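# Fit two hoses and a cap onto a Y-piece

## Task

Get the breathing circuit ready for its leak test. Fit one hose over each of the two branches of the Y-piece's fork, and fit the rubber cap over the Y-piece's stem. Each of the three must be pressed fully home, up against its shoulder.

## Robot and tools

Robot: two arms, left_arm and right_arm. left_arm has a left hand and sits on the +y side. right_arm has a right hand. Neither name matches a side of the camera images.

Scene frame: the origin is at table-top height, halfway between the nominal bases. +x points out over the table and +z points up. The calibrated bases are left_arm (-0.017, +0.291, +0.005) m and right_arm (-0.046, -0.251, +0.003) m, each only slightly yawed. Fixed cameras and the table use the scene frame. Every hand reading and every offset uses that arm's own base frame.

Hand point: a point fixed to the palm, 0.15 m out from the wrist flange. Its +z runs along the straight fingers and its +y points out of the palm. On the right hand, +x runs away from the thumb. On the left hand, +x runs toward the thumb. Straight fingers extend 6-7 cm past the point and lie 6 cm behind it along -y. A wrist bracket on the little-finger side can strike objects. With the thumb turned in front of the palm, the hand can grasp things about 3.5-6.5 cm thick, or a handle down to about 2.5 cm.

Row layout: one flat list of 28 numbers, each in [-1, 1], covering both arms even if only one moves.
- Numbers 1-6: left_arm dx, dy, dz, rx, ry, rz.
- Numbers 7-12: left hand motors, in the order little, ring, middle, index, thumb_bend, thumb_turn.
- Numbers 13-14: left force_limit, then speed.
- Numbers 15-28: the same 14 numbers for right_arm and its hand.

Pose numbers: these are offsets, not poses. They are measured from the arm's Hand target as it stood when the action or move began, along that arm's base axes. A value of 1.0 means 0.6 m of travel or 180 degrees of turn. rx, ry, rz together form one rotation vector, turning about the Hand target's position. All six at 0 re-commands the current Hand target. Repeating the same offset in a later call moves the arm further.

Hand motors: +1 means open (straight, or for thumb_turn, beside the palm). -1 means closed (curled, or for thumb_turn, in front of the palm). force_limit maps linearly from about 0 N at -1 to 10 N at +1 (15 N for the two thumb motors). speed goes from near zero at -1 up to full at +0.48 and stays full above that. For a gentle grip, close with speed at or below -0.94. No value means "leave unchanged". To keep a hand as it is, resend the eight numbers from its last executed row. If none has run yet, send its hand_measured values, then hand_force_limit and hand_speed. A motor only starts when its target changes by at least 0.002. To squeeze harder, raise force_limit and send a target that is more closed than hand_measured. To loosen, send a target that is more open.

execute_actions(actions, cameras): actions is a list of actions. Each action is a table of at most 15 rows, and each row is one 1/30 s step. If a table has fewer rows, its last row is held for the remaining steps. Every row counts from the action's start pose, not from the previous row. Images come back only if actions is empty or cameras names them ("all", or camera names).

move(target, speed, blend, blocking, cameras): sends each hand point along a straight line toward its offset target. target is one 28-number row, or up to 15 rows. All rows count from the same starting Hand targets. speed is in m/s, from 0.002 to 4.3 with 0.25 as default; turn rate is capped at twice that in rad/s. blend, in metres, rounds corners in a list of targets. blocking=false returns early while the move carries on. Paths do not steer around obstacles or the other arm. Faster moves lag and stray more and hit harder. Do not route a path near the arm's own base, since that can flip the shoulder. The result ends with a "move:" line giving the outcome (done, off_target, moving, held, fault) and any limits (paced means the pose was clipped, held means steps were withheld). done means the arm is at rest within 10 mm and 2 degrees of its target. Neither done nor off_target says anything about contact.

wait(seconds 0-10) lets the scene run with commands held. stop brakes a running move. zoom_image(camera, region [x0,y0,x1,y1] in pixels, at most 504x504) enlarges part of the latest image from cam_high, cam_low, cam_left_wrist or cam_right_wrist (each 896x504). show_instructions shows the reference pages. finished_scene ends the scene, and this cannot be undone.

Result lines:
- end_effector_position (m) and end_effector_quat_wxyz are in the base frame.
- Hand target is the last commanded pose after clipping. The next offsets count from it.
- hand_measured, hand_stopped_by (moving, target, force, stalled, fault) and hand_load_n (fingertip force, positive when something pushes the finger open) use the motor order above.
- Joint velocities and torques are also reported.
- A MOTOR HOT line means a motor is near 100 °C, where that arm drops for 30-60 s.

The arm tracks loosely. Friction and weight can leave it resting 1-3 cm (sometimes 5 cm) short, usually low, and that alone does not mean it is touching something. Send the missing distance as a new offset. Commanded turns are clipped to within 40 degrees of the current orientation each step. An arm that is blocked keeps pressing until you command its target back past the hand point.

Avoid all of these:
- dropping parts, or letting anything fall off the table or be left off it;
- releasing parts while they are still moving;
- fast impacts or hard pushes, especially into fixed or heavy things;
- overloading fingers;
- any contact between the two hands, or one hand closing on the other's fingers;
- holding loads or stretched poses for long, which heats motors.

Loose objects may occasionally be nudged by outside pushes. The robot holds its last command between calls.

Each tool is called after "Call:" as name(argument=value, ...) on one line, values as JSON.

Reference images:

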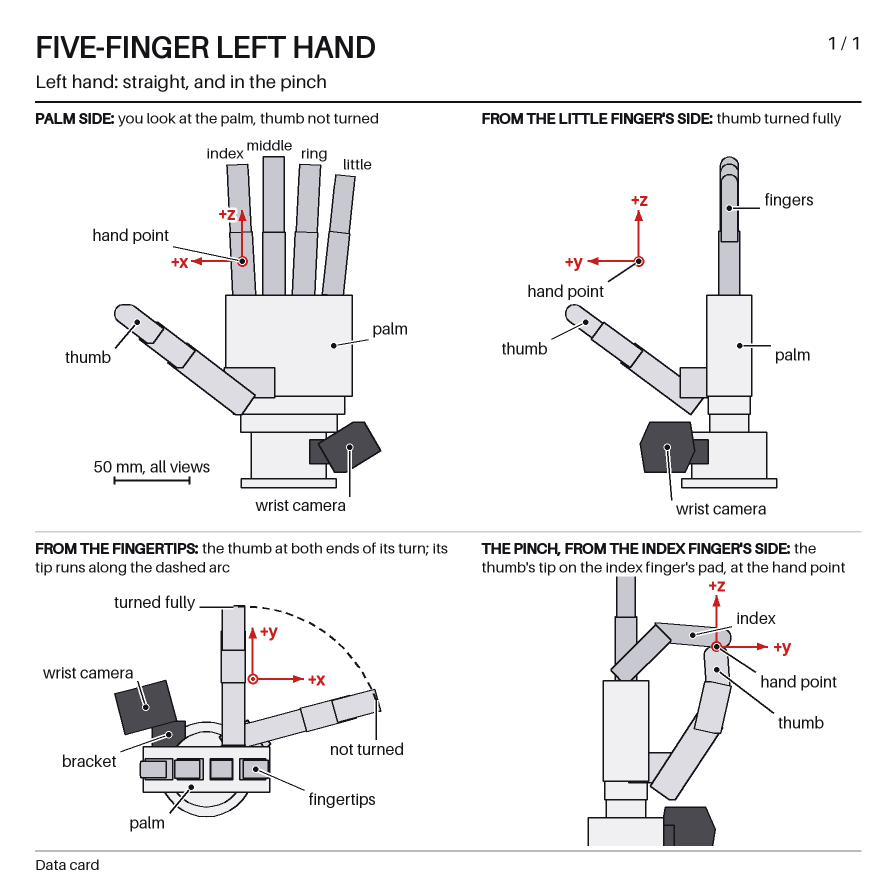

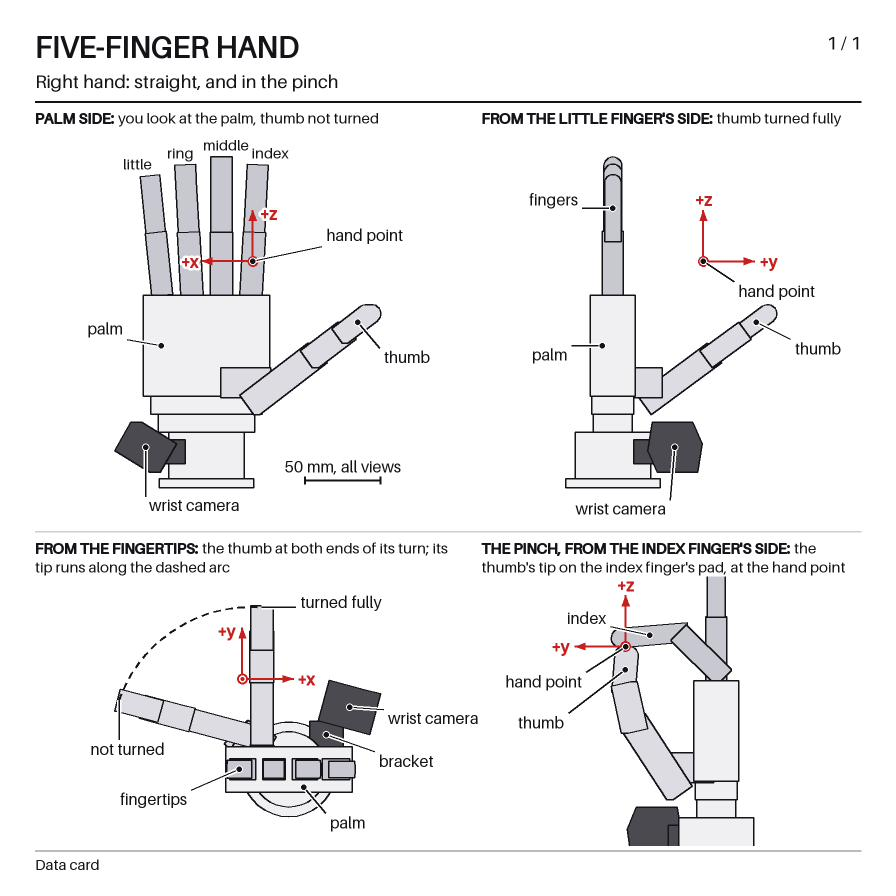

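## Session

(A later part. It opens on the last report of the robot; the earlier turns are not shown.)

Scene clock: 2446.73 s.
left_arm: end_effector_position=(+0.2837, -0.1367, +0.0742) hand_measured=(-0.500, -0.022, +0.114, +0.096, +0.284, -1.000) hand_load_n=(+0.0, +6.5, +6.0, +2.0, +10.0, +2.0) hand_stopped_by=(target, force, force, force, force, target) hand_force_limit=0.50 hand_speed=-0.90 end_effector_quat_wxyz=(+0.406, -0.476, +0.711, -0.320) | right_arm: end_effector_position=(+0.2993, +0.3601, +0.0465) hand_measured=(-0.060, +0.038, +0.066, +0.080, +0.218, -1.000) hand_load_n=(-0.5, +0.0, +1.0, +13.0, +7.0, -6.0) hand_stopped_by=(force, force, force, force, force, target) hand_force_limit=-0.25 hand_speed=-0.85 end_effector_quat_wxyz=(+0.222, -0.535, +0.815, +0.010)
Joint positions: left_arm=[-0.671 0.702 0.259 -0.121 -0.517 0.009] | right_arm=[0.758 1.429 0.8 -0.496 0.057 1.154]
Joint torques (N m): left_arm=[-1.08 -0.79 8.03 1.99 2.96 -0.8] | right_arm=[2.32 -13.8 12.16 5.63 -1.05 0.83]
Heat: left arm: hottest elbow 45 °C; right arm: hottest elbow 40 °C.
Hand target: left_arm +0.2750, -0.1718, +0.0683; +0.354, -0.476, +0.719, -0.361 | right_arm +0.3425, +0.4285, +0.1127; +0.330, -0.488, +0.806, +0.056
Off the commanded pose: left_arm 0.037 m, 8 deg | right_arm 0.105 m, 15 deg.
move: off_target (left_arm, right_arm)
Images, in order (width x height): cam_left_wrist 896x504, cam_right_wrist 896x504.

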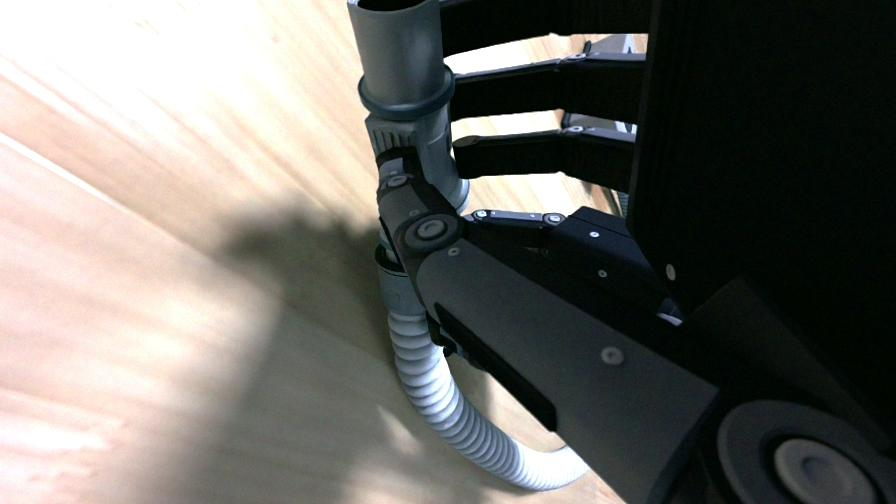

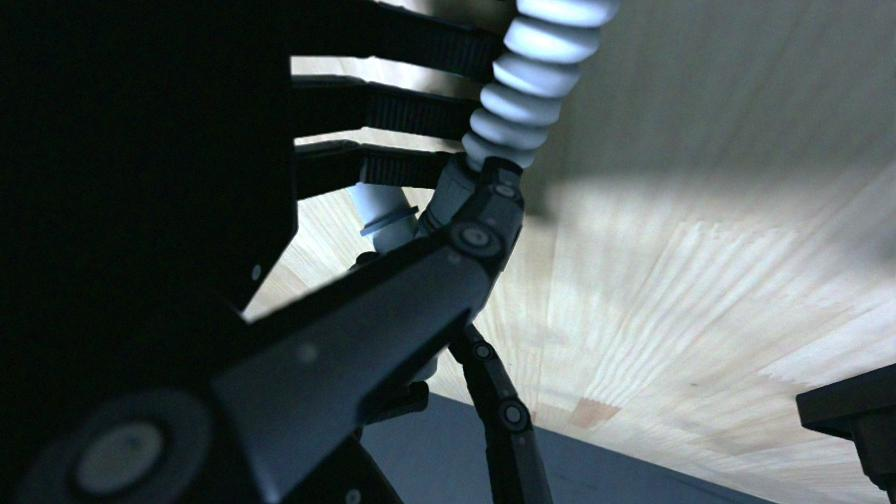

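Call:
move(target=[-0.002,-0.01,-0.002,-0.006,0.004,-0.010, -0.5, -0.5, -0.6, -0.7, -0.2, -1, 0.5, -0.9, 0.008,0.02,0.008,0.012,-0.010,0.002, -0.43,-0.43,-0.43,-0.43,-0.22,-1,-0.25,-0.85], speed=0.04, cameras=["cam_left_wrist", "cam_right_wrist"])

Call:
zoom_image(camera="cam_left_wrist", region=[350, 190, 450, 290])

Call:
zoom_image(camera="cam_right_wrist", region=[330, 130, 580, 400])

Scene clock: 2641.83 s.
left_arm: end_effector_position=(+0.2842, -0.1364, +0.0741) hand_measured=(-0.500, -0.022, +0.114, +0.096, +0.284, -1.000) hand_load_n=(+0.0, +4.0, +7.5, +0.0, +9.5, +4.0) hand_stopped_by=(target, force, force, force, force, target) hand_force_limit=0.50 hand_speed=-0.90 end_effector_quat_wxyz=(+0.400, -0.470, +0.717, -0.323) | right_arm: end_effector_position=(+0.3003, +0.3617, +0.0453) hand_measured=(-0.060, +0.038, +0.066, +0.080, +0.218, -1.000) hand_load_n=(+0.0, +0.0, +0.0, +13.5, +7.0, -7.0) hand_stopped_by=(force, force, force, force, force, target) hand_force_limit=-0.25 hand_speed=-0.85 end_effector_quat_wxyz=(+0.232, -0.537, +0.811, +0.012)
Joint positions: left_arm=[-0.651 0.698 0.259 -0.121 -0.481 0.03] | right_arm=[0.758 1.429 0.788 -0.464 0.055 1.146]
Joint torques (N m): left_arm=[-2.14 0.03 8.16 2 3.46 -0.95] | right_arm=[2.37 -13.27 12.48 6.3 -1.2 0.94]
Motor temperatures (°C): left_arm=[20 20 45 17 60 21] | right_arm=[19 24 40 20 23 23]
Heat: left arm: hottest wrist yaw 60 °C; right arm: hottest elbow 40 °C.
Hand target: left_arm +0.2738, -0.1779, +0.0672; +0.339, -0.470, +0.725, -0.371 | right_arm +0.3472, +0.4405, +0.1173; +0.352, -0.485, +0.798, +0.065
Off the commanded pose: left_arm 0.043 m, 9 deg | right_arm 0.117 m, 16 deg.
move: off_target (left_arm, right_arm)
Images, in order (width x height): cam_left_wrist 896x504, cam_right_wrist 896x504.

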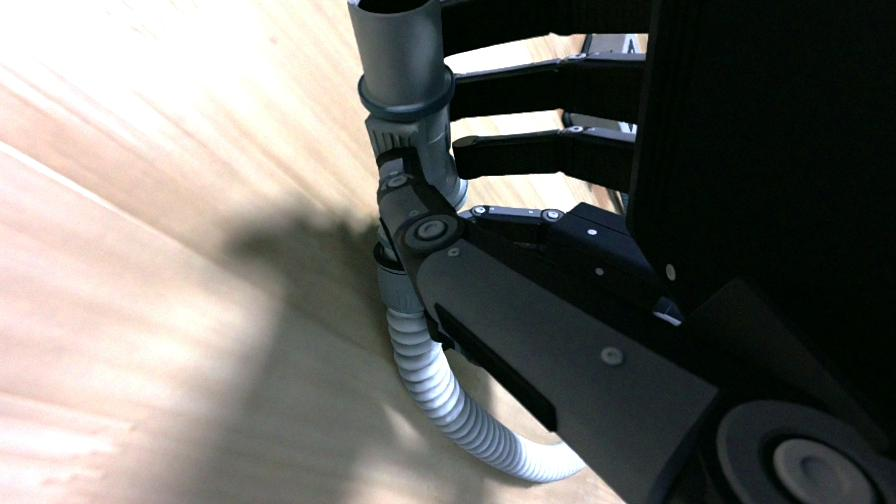

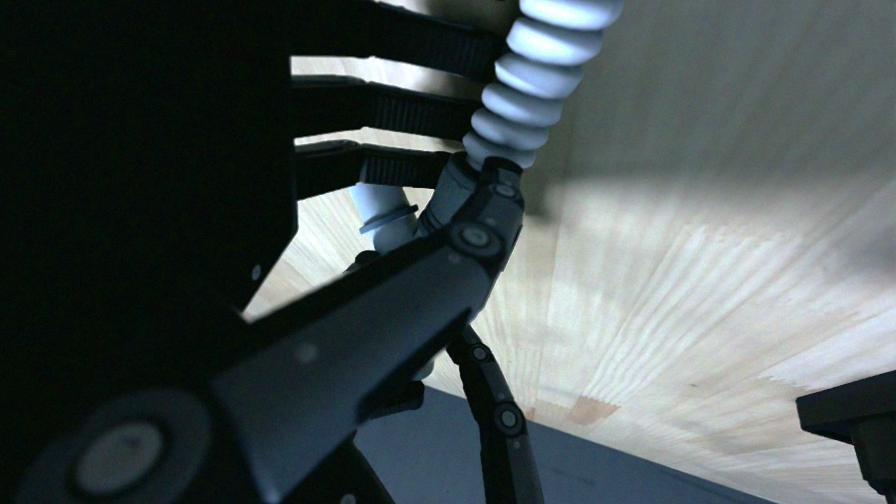

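Scaled by 5.040 from the camera's 896x504 image, which has a finer 1280x720 frame.

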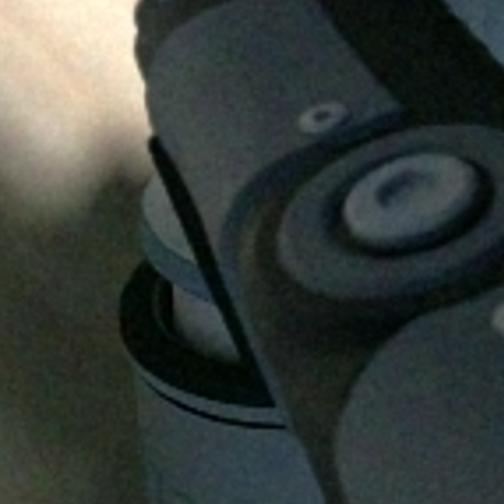

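Scaled by 1.867 from the camera's 896x504 image, which has a finer 1280x720 frame.

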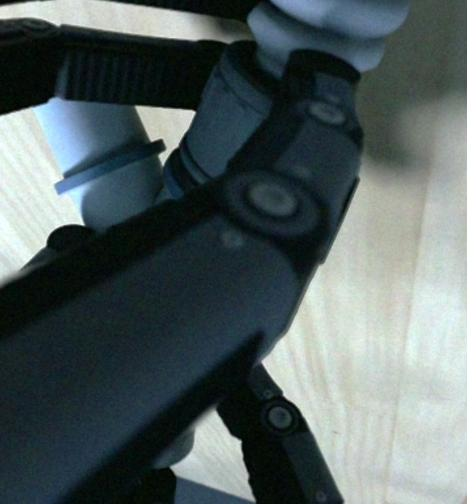

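Call:
move(target=[[-0.002,-0.012,-0.002,-0.003,0.002,-0.005, -0.5, -0.5, -0.6, -0.7, -0.2, -1, 0.5, -0.9, 0.004,0.01,0.004,0.012,-0.010,0.002, -0.43,-0.43,-0.43,-0.43,-0.22,-1,-0.25,-0.85],[-0.002,-0.012,-0.002,-0.003,0.002,-0.005, -0.5, -0.5, -0.6, -0.7, -0.2, -1, 0.5, -0.9, 0.004,0.01,0.004,-0.010,0.010,0.0, -0.43,-0.43,-0.43,-0.43,-0.22,-1,-0.25,-0.85],[-0.002,-0.012,-0.002,-0.003,0.002,-0.005, -0.5, -0.5, -0.6, -0.7, -0.2, -1, 0.5, -0.9, 0.004,0.01,0.004,0.012,-0.010,0.002, -0.43,-0.43,-0.43,-0.43,-0.22,-1,-0.25,-0.85]], speed=0.06, blend=[0.02,0.02,0], cameras=["cam_left_wrist", "cam_right_wrist"])

Call:
zoom_image(camera="cam_left_wrist", region=[350, 190, 450, 290])

Scene clock: 2652.67 s.
left_arm: end_effector_position=(+0.2841, -0.1373, +0.0739) hand_measured=(-0.500, -0.024, +0.114, +0.096, +0.284, -1.000) hand_load_n=(+0.0, +3.5, +8.0, +0.0, +9.5, +4.0) hand_stopped_by=(target, force, force, force, force, target) hand_force_limit=0.50 hand_speed=-0.90 end_effector_quat_wxyz=(+0.399, -0.467, +0.719, -0.324) | right_arm: end_effector_position=(+0.3005, +0.3635, +0.0419) hand_measured=(-0.060, +0.038, +0.066, +0.080, +0.218, -1.000) hand_load_n=(+0.0, +0.0, +0.0, +13.5, +7.5, -5.5) hand_stopped_by=(force, force, force, force, force, target) hand_force_limit=-0.25 hand_speed=-0.85 end_effector_quat_wxyz=(+0.246, -0.538, +0.806, +0.015)
Joint positions: left_arm=[-0.65 0.699 0.259 -0.119 -0.474 0.035] | right_arm=[0.759 1.43 0.765 -0.41 0.052 1.139]
Joint torques (N m): left_arm=[-3.6 -0.44 8.39 1.95 3.56 -1.1] | right_arm=[2.73 -13.86 12.79 6.8 -1.42 0.94]
Motor temperatures (°C): left_arm=[20 20 45 17 64 21] | right_arm=[19 24 41 20 23 23]
Heat: left arm: hottest wrist yaw 64 °C; right arm: hottest elbow 41 °C.
Hand target: left_arm +0.2726, -0.1851, +0.0659; +0.332, -0.467, +0.728, -0.375 | right_arm +0.3496, +0.4466, +0.1200; +0.373, -0.482, +0.789, +0.073
Off the commanded pose: left_arm 0.050 m, 10 deg | right_arm 0.124 m, 17 deg.
move: off_target (left_arm, right_arm); blend cut to 0.015 m at target 1
Images, in order (width x height): cam_left_wrist 896x504, cam_right_wrist 896x504.

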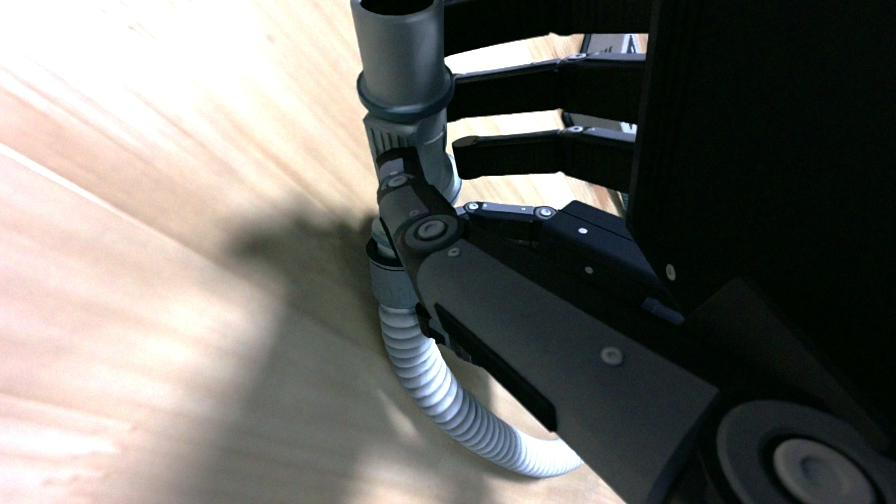

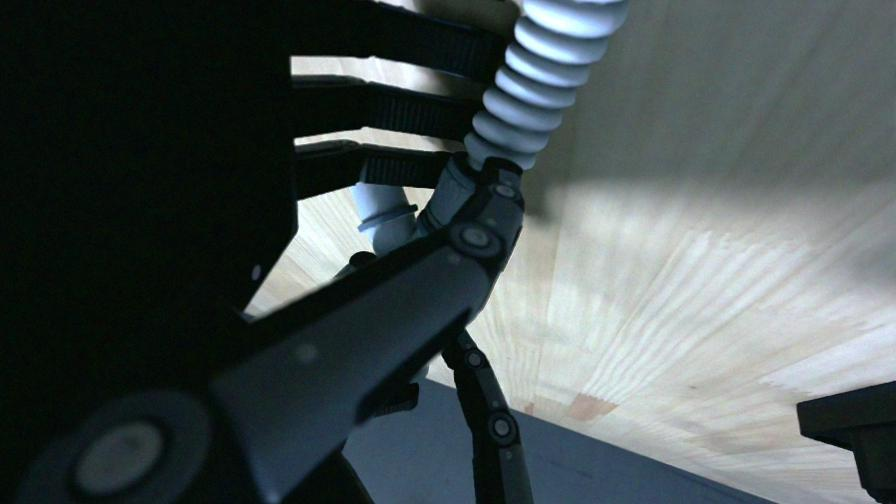

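Scaled by 5.040 from the camera's 896x504 image, which has a finer 1280x720 frame.

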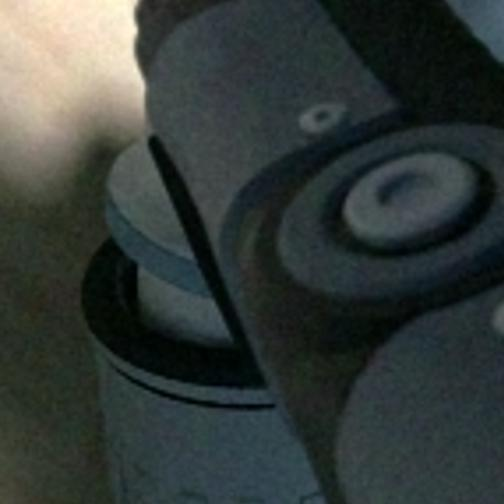

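Call:
zoom_image(camera="cam_left_wrist", region=[410, 140, 610, 260])

Call:
zoom_image(camera="cam_right_wrist", region=[320, 130, 480, 270])

Scaled by 2.520 from the camera's 896x504 image, which has a finer 1280x720 frame.

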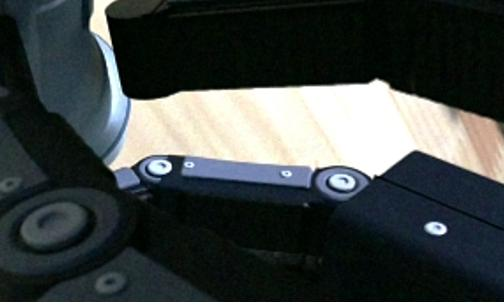

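Scaled by 3.150 from the camera's 896x504 image, which has a finer 1280x720 frame.

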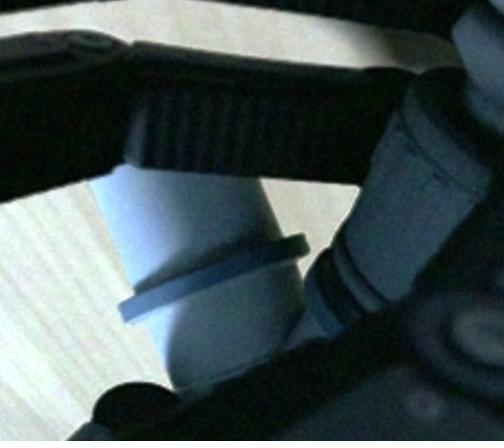

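Call:
move(target=[0.0225,0.0813,0.0167,0.0414,-0.0178,0.0294, -0.5, -0.5, -0.6, -0.7, -0.2, -1, 0.5, -0.9, -0.0735,-0.1285,-0.1185,-0.0825,0.0475,0.015, -0.43,-0.43,-0.43,-0.43,-0.22,-1,-0.25,-0.85], speed=0.06, cameras=["cam_left_wrist", "cam_right_wrist"])

Scene clock: 2704.43 s.
left_arm: end_effector_position=(+0.2853, -0.1354, +0.0765) hand_measured=(-0.500, -0.024, +0.114, +0.096, +0.284, -1.000) hand_load_n=(+0.0, +5.0, +6.5, +0.0, +9.0, +6.5) hand_stopped_by=(target, force, force, force, force, target) hand_force_limit=0.50 hand_speed=-0.90 end_effector_quat_wxyz=(+0.402, -0.469, +0.716, -0.326) | right_arm: end_effector_position=(+0.2972, +0.3570, +0.0413) hand_measured=(-0.060, +0.038, +0.066, +0.080, +0.218, -1.000) hand_load_n=(+0.0, +0.0, +0.5, +16.0, +7.5, -0.5) hand_stopped_by=(force, force, force, force, force, target) hand_force_limit=-0.25 hand_speed=-0.85 end_effector_quat_wxyz=(+0.240, -0.538, +0.808, +0.013)
Joint positions: left_arm=[-0.643 0.689 0.259 -0.12 -0.474 0.037] | right_arm=[0.754 1.418 0.757 -0.428 0.053 1.136]
Joint torques (N m): left_arm=[2.67 -1.55 8.13 1.65 0.24 -0.07] | right_arm=[1.49 -8.18 9.28 1.13 0.03 -0.1]
Motor temperatures (°C): left_arm=[20 20 45 17 73 22] | right_arm=[19 24 44 20 24 24]
Heat: left arm: hottest wrist yaw 73 °C; right arm: hottest elbow 44 °C.
Hand target: left_arm +0.2861, -0.1362, +0.0760; +0.399, -0.467, +0.719, -0.324 | right_arm +0.3056, +0.3694, +0.0489; +0.246, -0.538, +0.806, +0.015
Off the commanded pose: left_arm 0.001 m, 1 deg | right_arm 0.017 m, 1 deg.
move: off_target (right_arm)
Images, in order (width x height): cam_left_wrist 896x504, cam_right_wrist 896x504.

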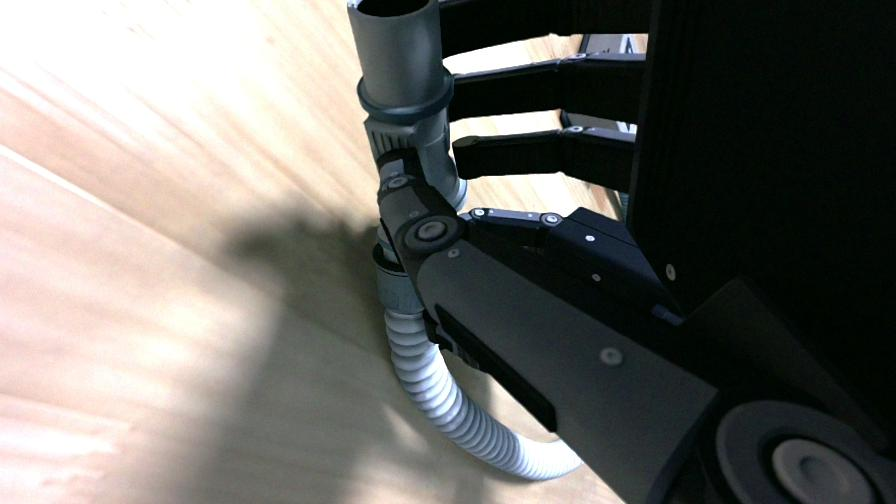

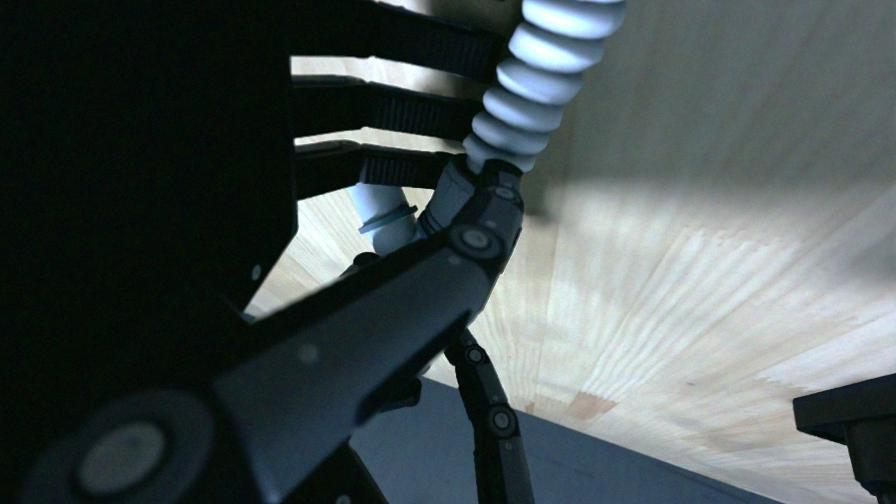

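Call:
move(target=[0,0,0,0,0,0, -0.5, -0.5, -0.6, -0.7, -0.2, -1, 0.5, -0.9, 0,0,0,0,0,0, 0.3,0.35,0.4,0.4,0.45,-1,-0.25,-0.7], speed=0.06, cameras=["cam_left_wrist", "cam_right_wrist"])

Scene clock: 2721.87 s.
left_arm: end_effector_position=(+0.2858, -0.1338, +0.0752) hand_measured=(-0.500, -0.024, +0.114, +0.096, +0.284, -1.000) hand_load_n=(+0.0, +3.0, +8.5, +0.5, +7.0, +6.5) hand_stopped_by=(target, force, force, force, force, target) hand_force_limit=0.50 hand_speed=-0.90 end_effector_quat_wxyz=(+0.402, -0.471, +0.716, -0.323) | right_arm: end_effector_position=(+0.2872, +0.3595, +0.0502) hand_measured=(+0.296, +0.350, +0.400, +0.400, +0.450, -1.000) hand_load_n=(-12.5, +0.0, +0.0, -1.0, +0.0, +0.0) hand_stopped_by=(target, target, target, target, target, target) hand_force_limit=-0.25 hand_speed=-0.70 end_effector_quat_wxyz=(+0.237, -0.545, +0.804, +0.022)
Joint positions: left_arm=[-0.639 0.694 0.259 -0.12 -0.476 0.037] | right_arm=[0.766 1.392 0.758 -0.457 0.036 1.137]
Joint torques (N m): left_arm=[1.79 -1.85 8.27 1.62 0.32 -0.07] | right_arm=[-0.5 -6.77 9.29 2 0.64 -0.08]
Motor temperatures (°C): left_arm=[20 20 45 17 58 21] | right_arm=[19 23 43 19 23 23]
Heat: left arm: hottest wrist yaw 58 °C; right arm: hottest elbow 43 °C.
Hand target: left_arm +0.2861, -0.1362, +0.0759; +0.399, -0.467, +0.720, -0.324 | right_arm +0.3055, +0.3694, +0.0488; +0.246, -0.538, +0.806, +0.015
Off the commanded pose: left_arm 0.003 m, 1 deg | right_arm 0.021 m, 2 deg.
move: off_target (right_arm)
Images, in order (width x height): cam_left_wrist 896x504, cam_right_wrist 896x504.

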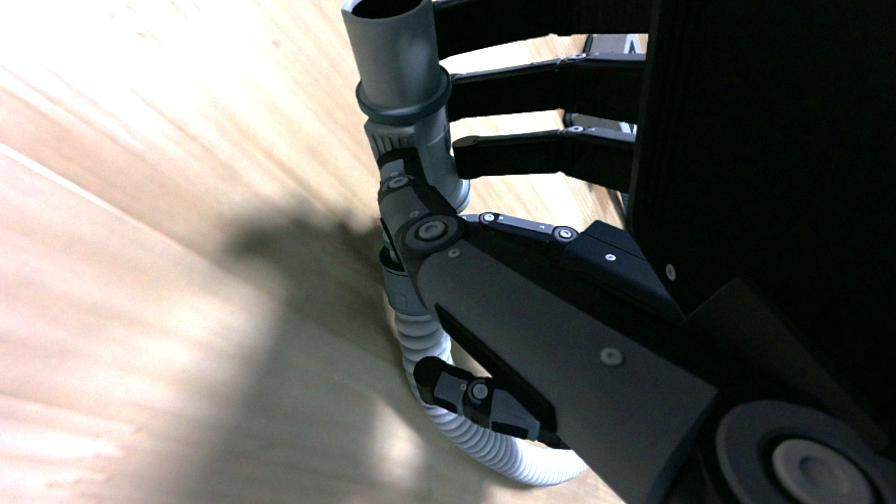

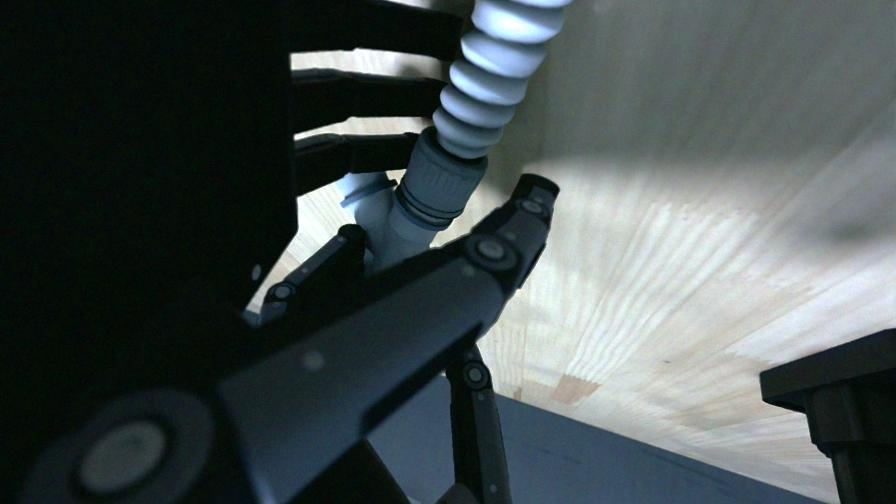

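Call:
move(target=[0,0,0,0,0,0, -0.5, -0.5, -0.6, -0.7, -0.2, -1, 0.5, -0.9, 0,0,0,0,0,0, -0.1,0.2,0.4,0.4,0.45,-1,-0.25,-0.7], speed=0.06, cameras=["cam_left_wrist", "cam_right_wrist"])

Call:
zoom_image(camera="cam_right_wrist", region=[320, 110, 520, 290])

Scene clock: 2730.10 s.
left_arm: end_effector_position=(+0.2861, -0.1330, +0.0752) hand_measured=(-0.500, -0.024, +0.114, +0.096, +0.284, -1.000) hand_load_n=(+0.0, +0.5, +9.5, +0.0, +4.5, +3.5) hand_stopped_by=(target, force, force, force, force, target) hand_force_limit=0.50 hand_speed=-0.90 end_effector_quat_wxyz=(+0.403, -0.471, +0.715, -0.322) | right_arm: end_effector_position=(+0.2894, +0.3584, +0.0456) hand_measured=(-0.100, +0.200, +0.400, +0.400, +0.450, -1.000) hand_load_n=(+2.5, +0.5, -1.0, -4.5, +0.0, +0.0) hand_stopped_by=(target, target, target, target, target, target) hand_force_limit=-0.25 hand_speed=-0.70 end_effector_quat_wxyz=(+0.236, -0.545, +0.804, +0.016)
Joint positions: left_arm=[-0.637 0.694 0.259 -0.12 -0.477 0.037] | right_arm=[0.766 1.403 0.758 -0.45 0.048 1.134]
Joint torques (N m): left_arm=[2.43 -1.96 8.12 1.72 0.32 -0.13] | right_arm=[0.26 -7.82 9.48 1.91 0.15 -0.07]
Motor temperatures (°C): left_arm=[20 20 45 17 55 21] | right_arm=[19 22 42 19 23 23]
Heat: left arm: hottest wrist yaw 55 °C; right arm: hottest elbow 42 °C.
Hand target: left_arm +0.2861, -0.1362, +0.0759; +0.399, -0.467, +0.719, -0.324 | right_arm +0.3056, +0.3695, +0.0489; +0.246, -0.538, +0.806, +0.015
Off the commanded pose: left_arm 0.003 m, 1 deg | right_arm 0.020 m, 1 deg.
move: off_target (right_arm)
Images, in order (width x height): cam_left_wrist 896x504, cam_right_wrist 896x504.

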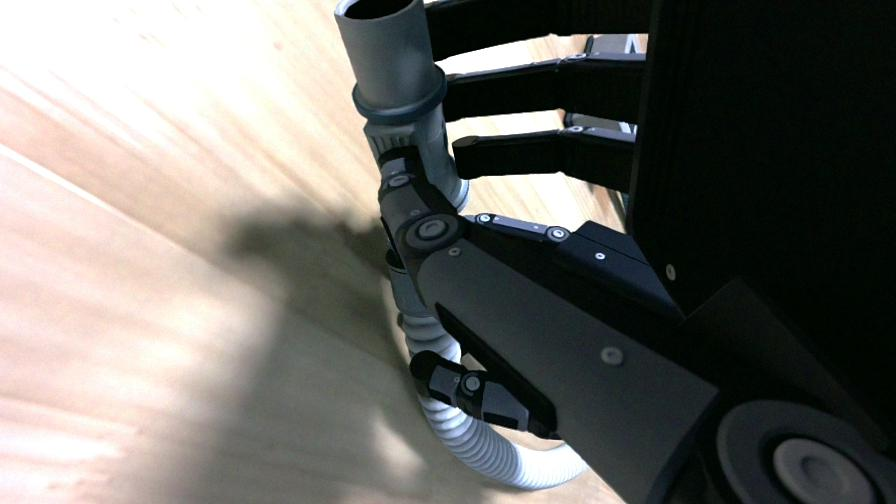

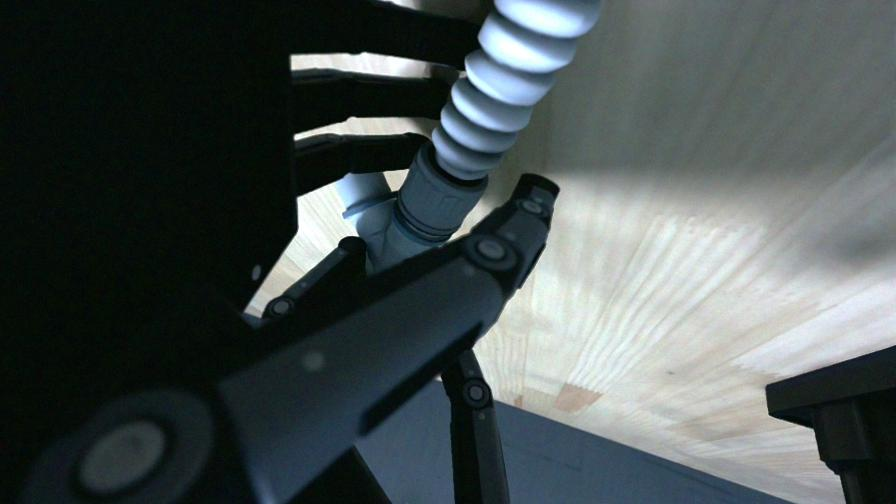

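Scaled by 2.520 from the camera's 896x504 image, which has a finer 1280x720 frame.

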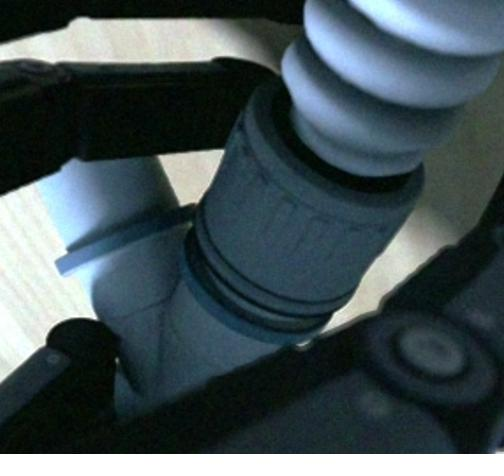

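Call:
move(target=[0,0,0,0,0,0, -0.5, -0.5, -0.6, -0.7, -0.2, -1, 0.5, -0.9, -0.0152,-0.0283,-0.0148,0.0121,0.0095,-0.0296, -0.1,0.2,0.4,0.4,0.45,-1,-0.25,-0.7], speed=0.04, cameras=["cam_left_wrist", "cam_right_wrist"])

Call:
zoom_image(camera="cam_right_wrist", region=[320, 110, 520, 290])

Scene clock: 2749.53 s.
left_arm: end_effector_position=(+0.2861, -0.1329, +0.0752) hand_measured=(-0.500, -0.024, +0.114, +0.096, +0.284, -1.000) hand_load_n=(+0.0, +0.5, +9.0, +0.0, +5.5, +3.0) hand_stopped_by=(target, force, force, force, force, target) hand_force_limit=0.50 hand_speed=-0.90 end_effector_quat_wxyz=(+0.403, -0.471, +0.716, -0.322) | right_arm: end_effector_position=(+0.2912, +0.3574, +0.0462) hand_measured=(-0.100, +0.200, +0.400, +0.400, +0.450, -1.000) hand_load_n=(+2.0, +0.0, -3.0, -3.5, +0.0, +0.0) hand_stopped_by=(target, target, target, target, target, target) hand_force_limit=-0.25 hand_speed=-0.70 end_effector_quat_wxyz=(+0.246, -0.513, +0.822, +0.028)
Joint positions: left_arm=[-0.637 0.694 0.259 -0.12 -0.477 0.038] | right_arm=[0.76 1.389 0.728 -0.412 0.043 1.205]
Joint torques (N m): left_arm=[2.08 -1.96 8.36 1.74 0.36 -0.09] | right_arm=[-0.38 -9.58 5.93 1.85 0.18 0.19]
Motor temperatures (°C): left_arm=[20 20 45 17 50 20] | right_arm=[19 22 41 19 22 22]
Heat: left arm: hottest wrist yaw 50 °C; right arm: hottest elbow 41 °C.
Hand target: left_arm +0.2861, -0.1362, +0.0760; +0.399, -0.467, +0.719, -0.324 | right_arm +0.2965, +0.3525, +0.0400; +0.245, -0.495, +0.833, +0.027
Off the commanded pose: left_arm 0.003 m, 1 deg | right_arm 0.009 m, 2 deg.
move: done
Images, in order (width x height): cam_left_wrist 896x504, cam_right_wrist 896x504.

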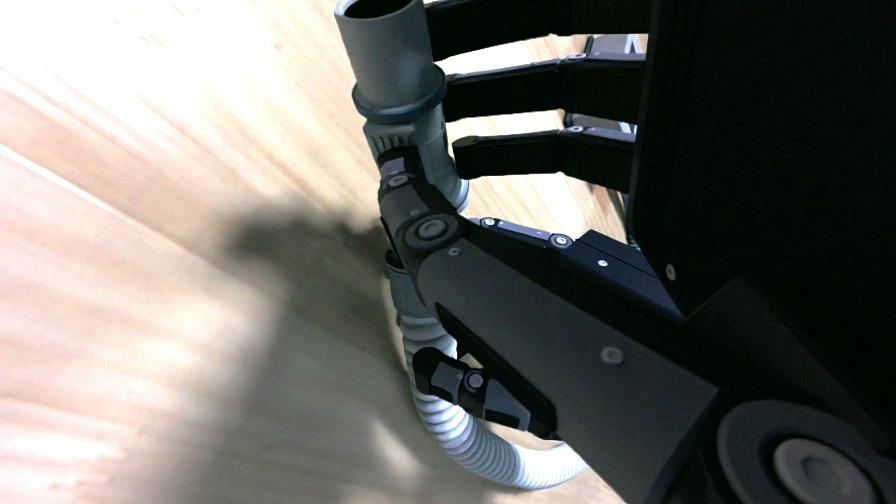

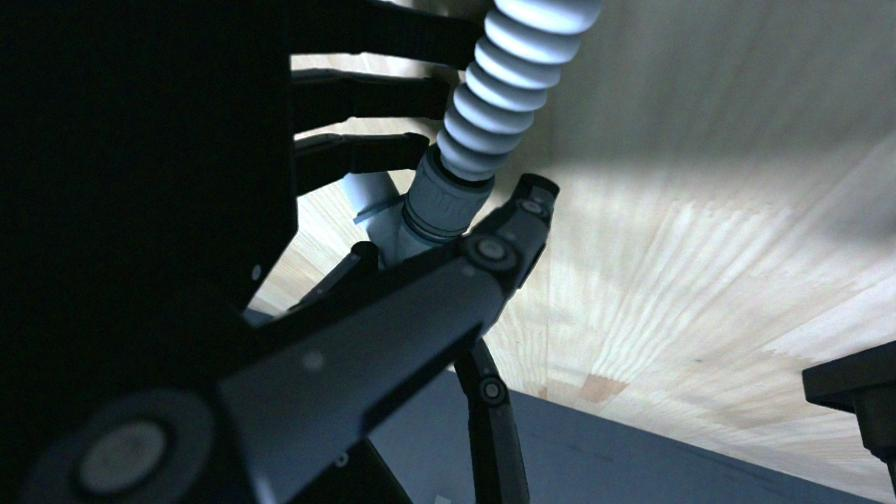

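Scaled by 2.520 from the camera's 896x504 image, which has a finer 1280x720 frame.

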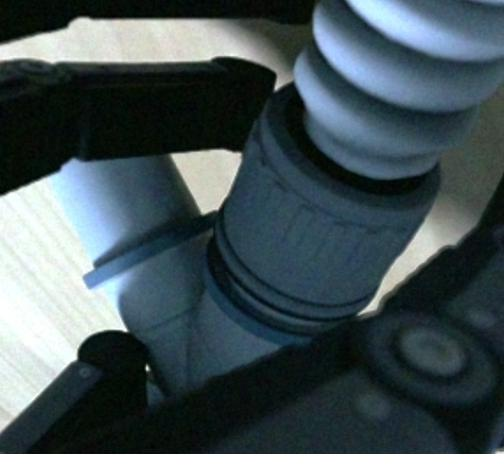

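Call:
move(target=[0,0,0,0,0,0, -0.5, -0.5, -0.6, -0.7, -0.2, -1, 0.5, -0.9, 0.002,-0.009,-0.004,0,0,0, -0.15,0.0,0.2,0.3,0.45,-1,-0.25,-0.7], speed=0.04, cameras=["cam_left_wrist", "cam_right_wrist"])

Call:
zoom_image(camera="cam_right_wrist", region=[320, 110, 520, 290])

Scene clock: 2762.10 s.
left_arm: end_effector_position=(+0.2853, -0.1350, +0.0748) hand_measured=(-0.500, -0.024, +0.114, +0.096, +0.282, -1.000) hand_load_n=(+0.0, +0.0, +0.0, +0.0, +0.0, +0.0) hand_stopped_by=(target, force, force, force, force, target) hand_force_limit=0.50 hand_speed=-0.90 end_effector_quat_wxyz=(+0.399, -0.469, +0.718, -0.324) | right_arm: end_effector_position=(+0.2979, +0.3515, +0.0443) hand_measured=(-0.150, +0.000, +0.200, +0.300, +0.450, -1.000) hand_load_n=(+0.0, +0.0, +0.0, +0.0, +0.0, +0.0) hand_stopped_by=(target, target, target, target, target, target) hand_force_limit=-0.25 hand_speed=-0.70 end_effector_quat_wxyz=(+0.249, -0.500, +0.829, +0.027)
Joint positions: left_arm=[-0.637 0.694 0.259 -0.12 -0.465 0.038] | right_arm=[0.742 1.389 0.718 -0.395 0.045 1.215]
Joint torques (N m): left_arm=[1.73 -1.9 8.21 1.74 -0.11 -0.11] | right_arm=[-0.26 -9.41 5.9 1.65 -0.16 -0.02]
Heat: left arm: hottest wrist yaw 47 °C; right arm: hottest elbow 39 °C.
Hand target: left_arm +0.2861, -0.1362, +0.0759; +0.399, -0.467, +0.720, -0.324 | right_arm +0.2975, +0.3470, +0.0374; +0.245, -0.495, +0.833, +0.027
Off the commanded pose: left_arm 0.002 m, 0 deg | right_arm 0.008 m, 1 deg.
move: done
Images, in order (width x height): cam_left_wrist 896x504, cam_right_wrist 896x504.

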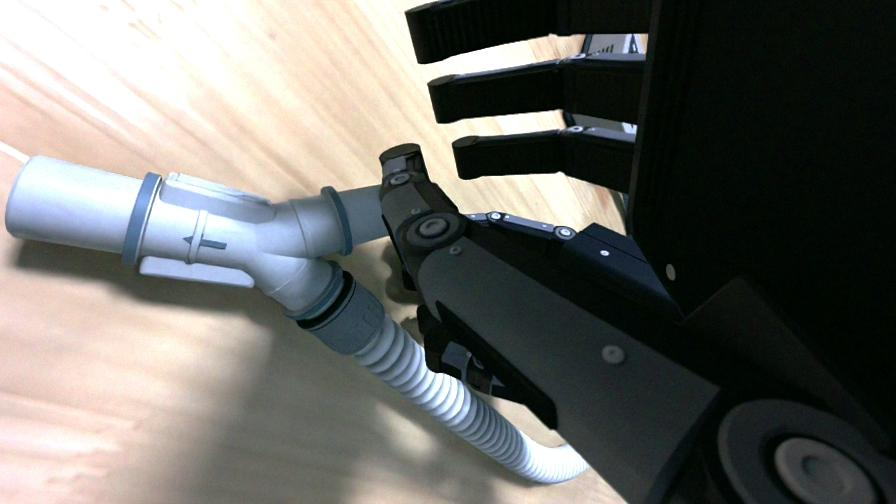

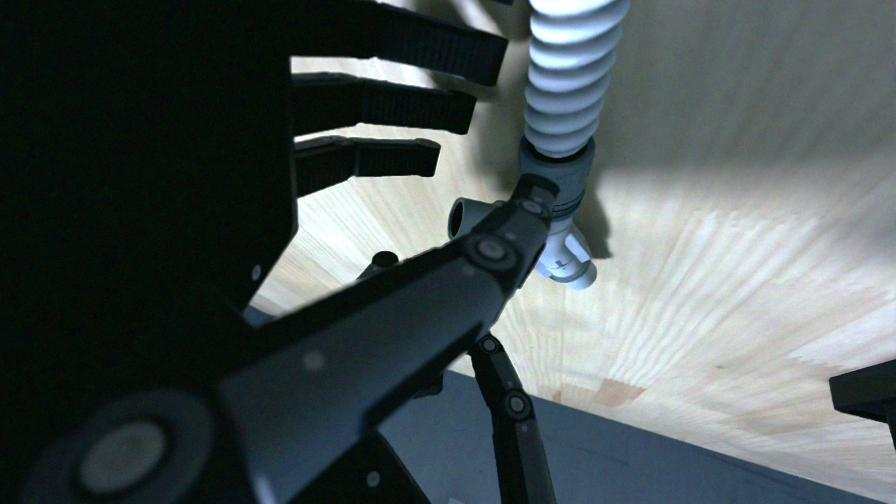

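Scaled by 2.520 from the camera's 896x504 image, which has a finer 1280x720 frame.

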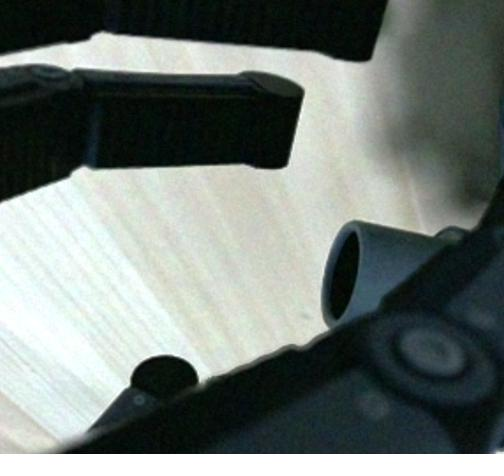

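Call:
zoom_image(camera="cam_left_wrist", region=[240, 160, 460, 380])

Scaled by 2.291 from the camera's 896x504 image, which has a finer 1280x720 frame.

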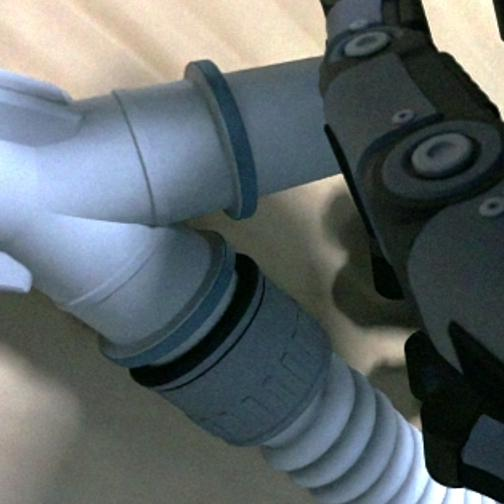

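Call:
execute_actions(actions=[], cameras=["cam_high", "cam_low"])

Call:
zoom_image(camera="cam_high", region=[370, 130, 520, 250])

Call:
zoom_image(camera="cam_low", region=[480, 200, 620, 290])

Scene clock: 2772.93 s.
left_arm: end_effector_position=(+0.2853, -0.1350, +0.0748) hand_measured=(-0.500, -0.024, +0.114, +0.096, +0.282, -1.000) hand_load_n=(+0.0, +0.0, +0.0, +0.0, +0.0, +0.0) hand_stopped_by=(target, force, force, force, force, target) hand_force_limit=0.50 hand_speed=-0.90 end_effector_quat_wxyz=(+0.399, -0.469, +0.718, -0.324) | right_arm: end_effector_position=(+0.2979, +0.3516, +0.0443) hand_measured=(-0.150, +0.000, +0.200, +0.300, +0.450, -1.000) hand_load_n=(+0.0, +0.5, +0.0, +0.0, +0.0, +0.0) hand_stopped_by=(target, target, target, target, target, target) hand_force_limit=-0.25 hand_speed=-0.70 end_effector_quat_wxyz=(+0.249, -0.500, +0.829, +0.027)
Joint positions: left_arm=[-0.637 0.694 0.259 -0.12 -0.465 0.038] | right_arm=[0.742 1.389 0.718 -0.395 0.045 1.215]
Joint velocities: within noise
Joint torques (N m): left_arm=[1.73 -1.44 8.31 1.69 -0.04 -0.09] | right_arm=[-0.44 -9.23 5.91 1.69 -0.13 -0.05]
Motor temperatures (°C): left_arm=[20 20 45 17 45 20] | right_arm=[19 22 38 19 22 22]
Heat: left arm: hottest elbow 45 °C; right arm: hottest elbow 38 °C.
Hand target: left_arm +0.2861, -0.1362, +0.0759; +0.399, -0.467, +0.720, -0.324 | right_arm +0.2975, +0.3471, +0.0375; +0.245, -0.495, +0.833, +0.027
Off the commanded pose: left_arm 0.002 m, 0 deg | right_arm 0.008 m, 1 deg.
Images, in order (width x height): cam_high 896x504, cam_low 896x504.

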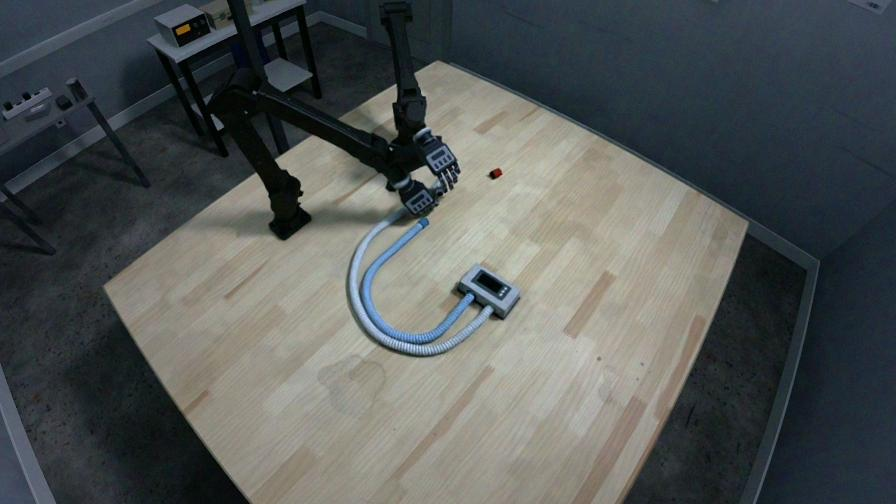

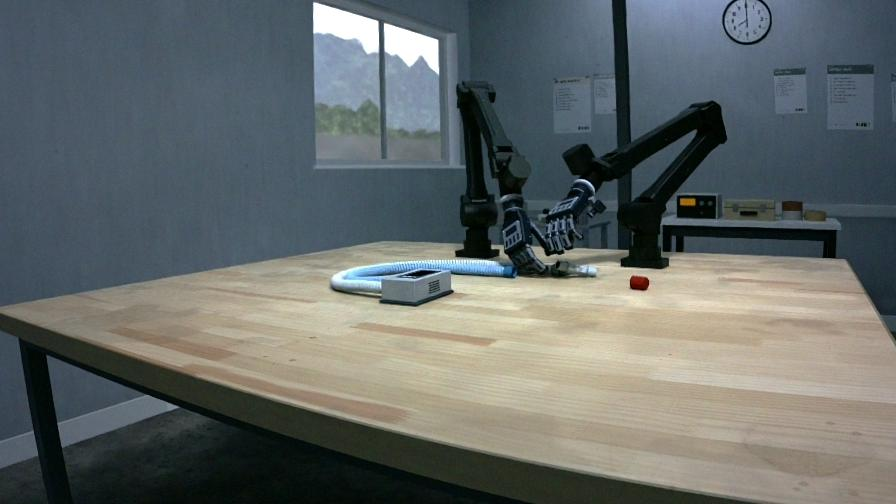

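Scaled by 3.360 from the camera's 896x504 image, which has a finer 1280x720 frame.

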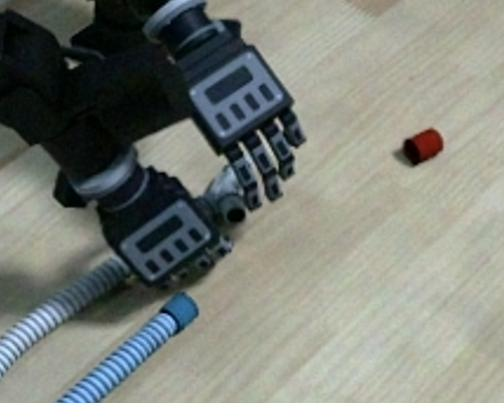

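Scaled by 3.600 from the camera's 896x504 image, which has a finer 1280x720 frame.

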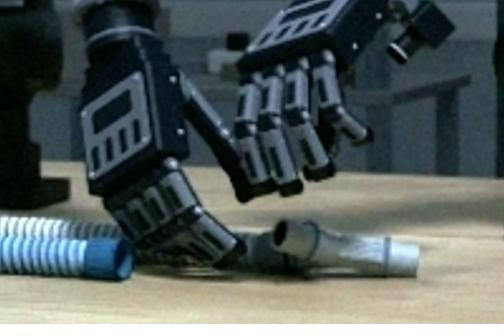

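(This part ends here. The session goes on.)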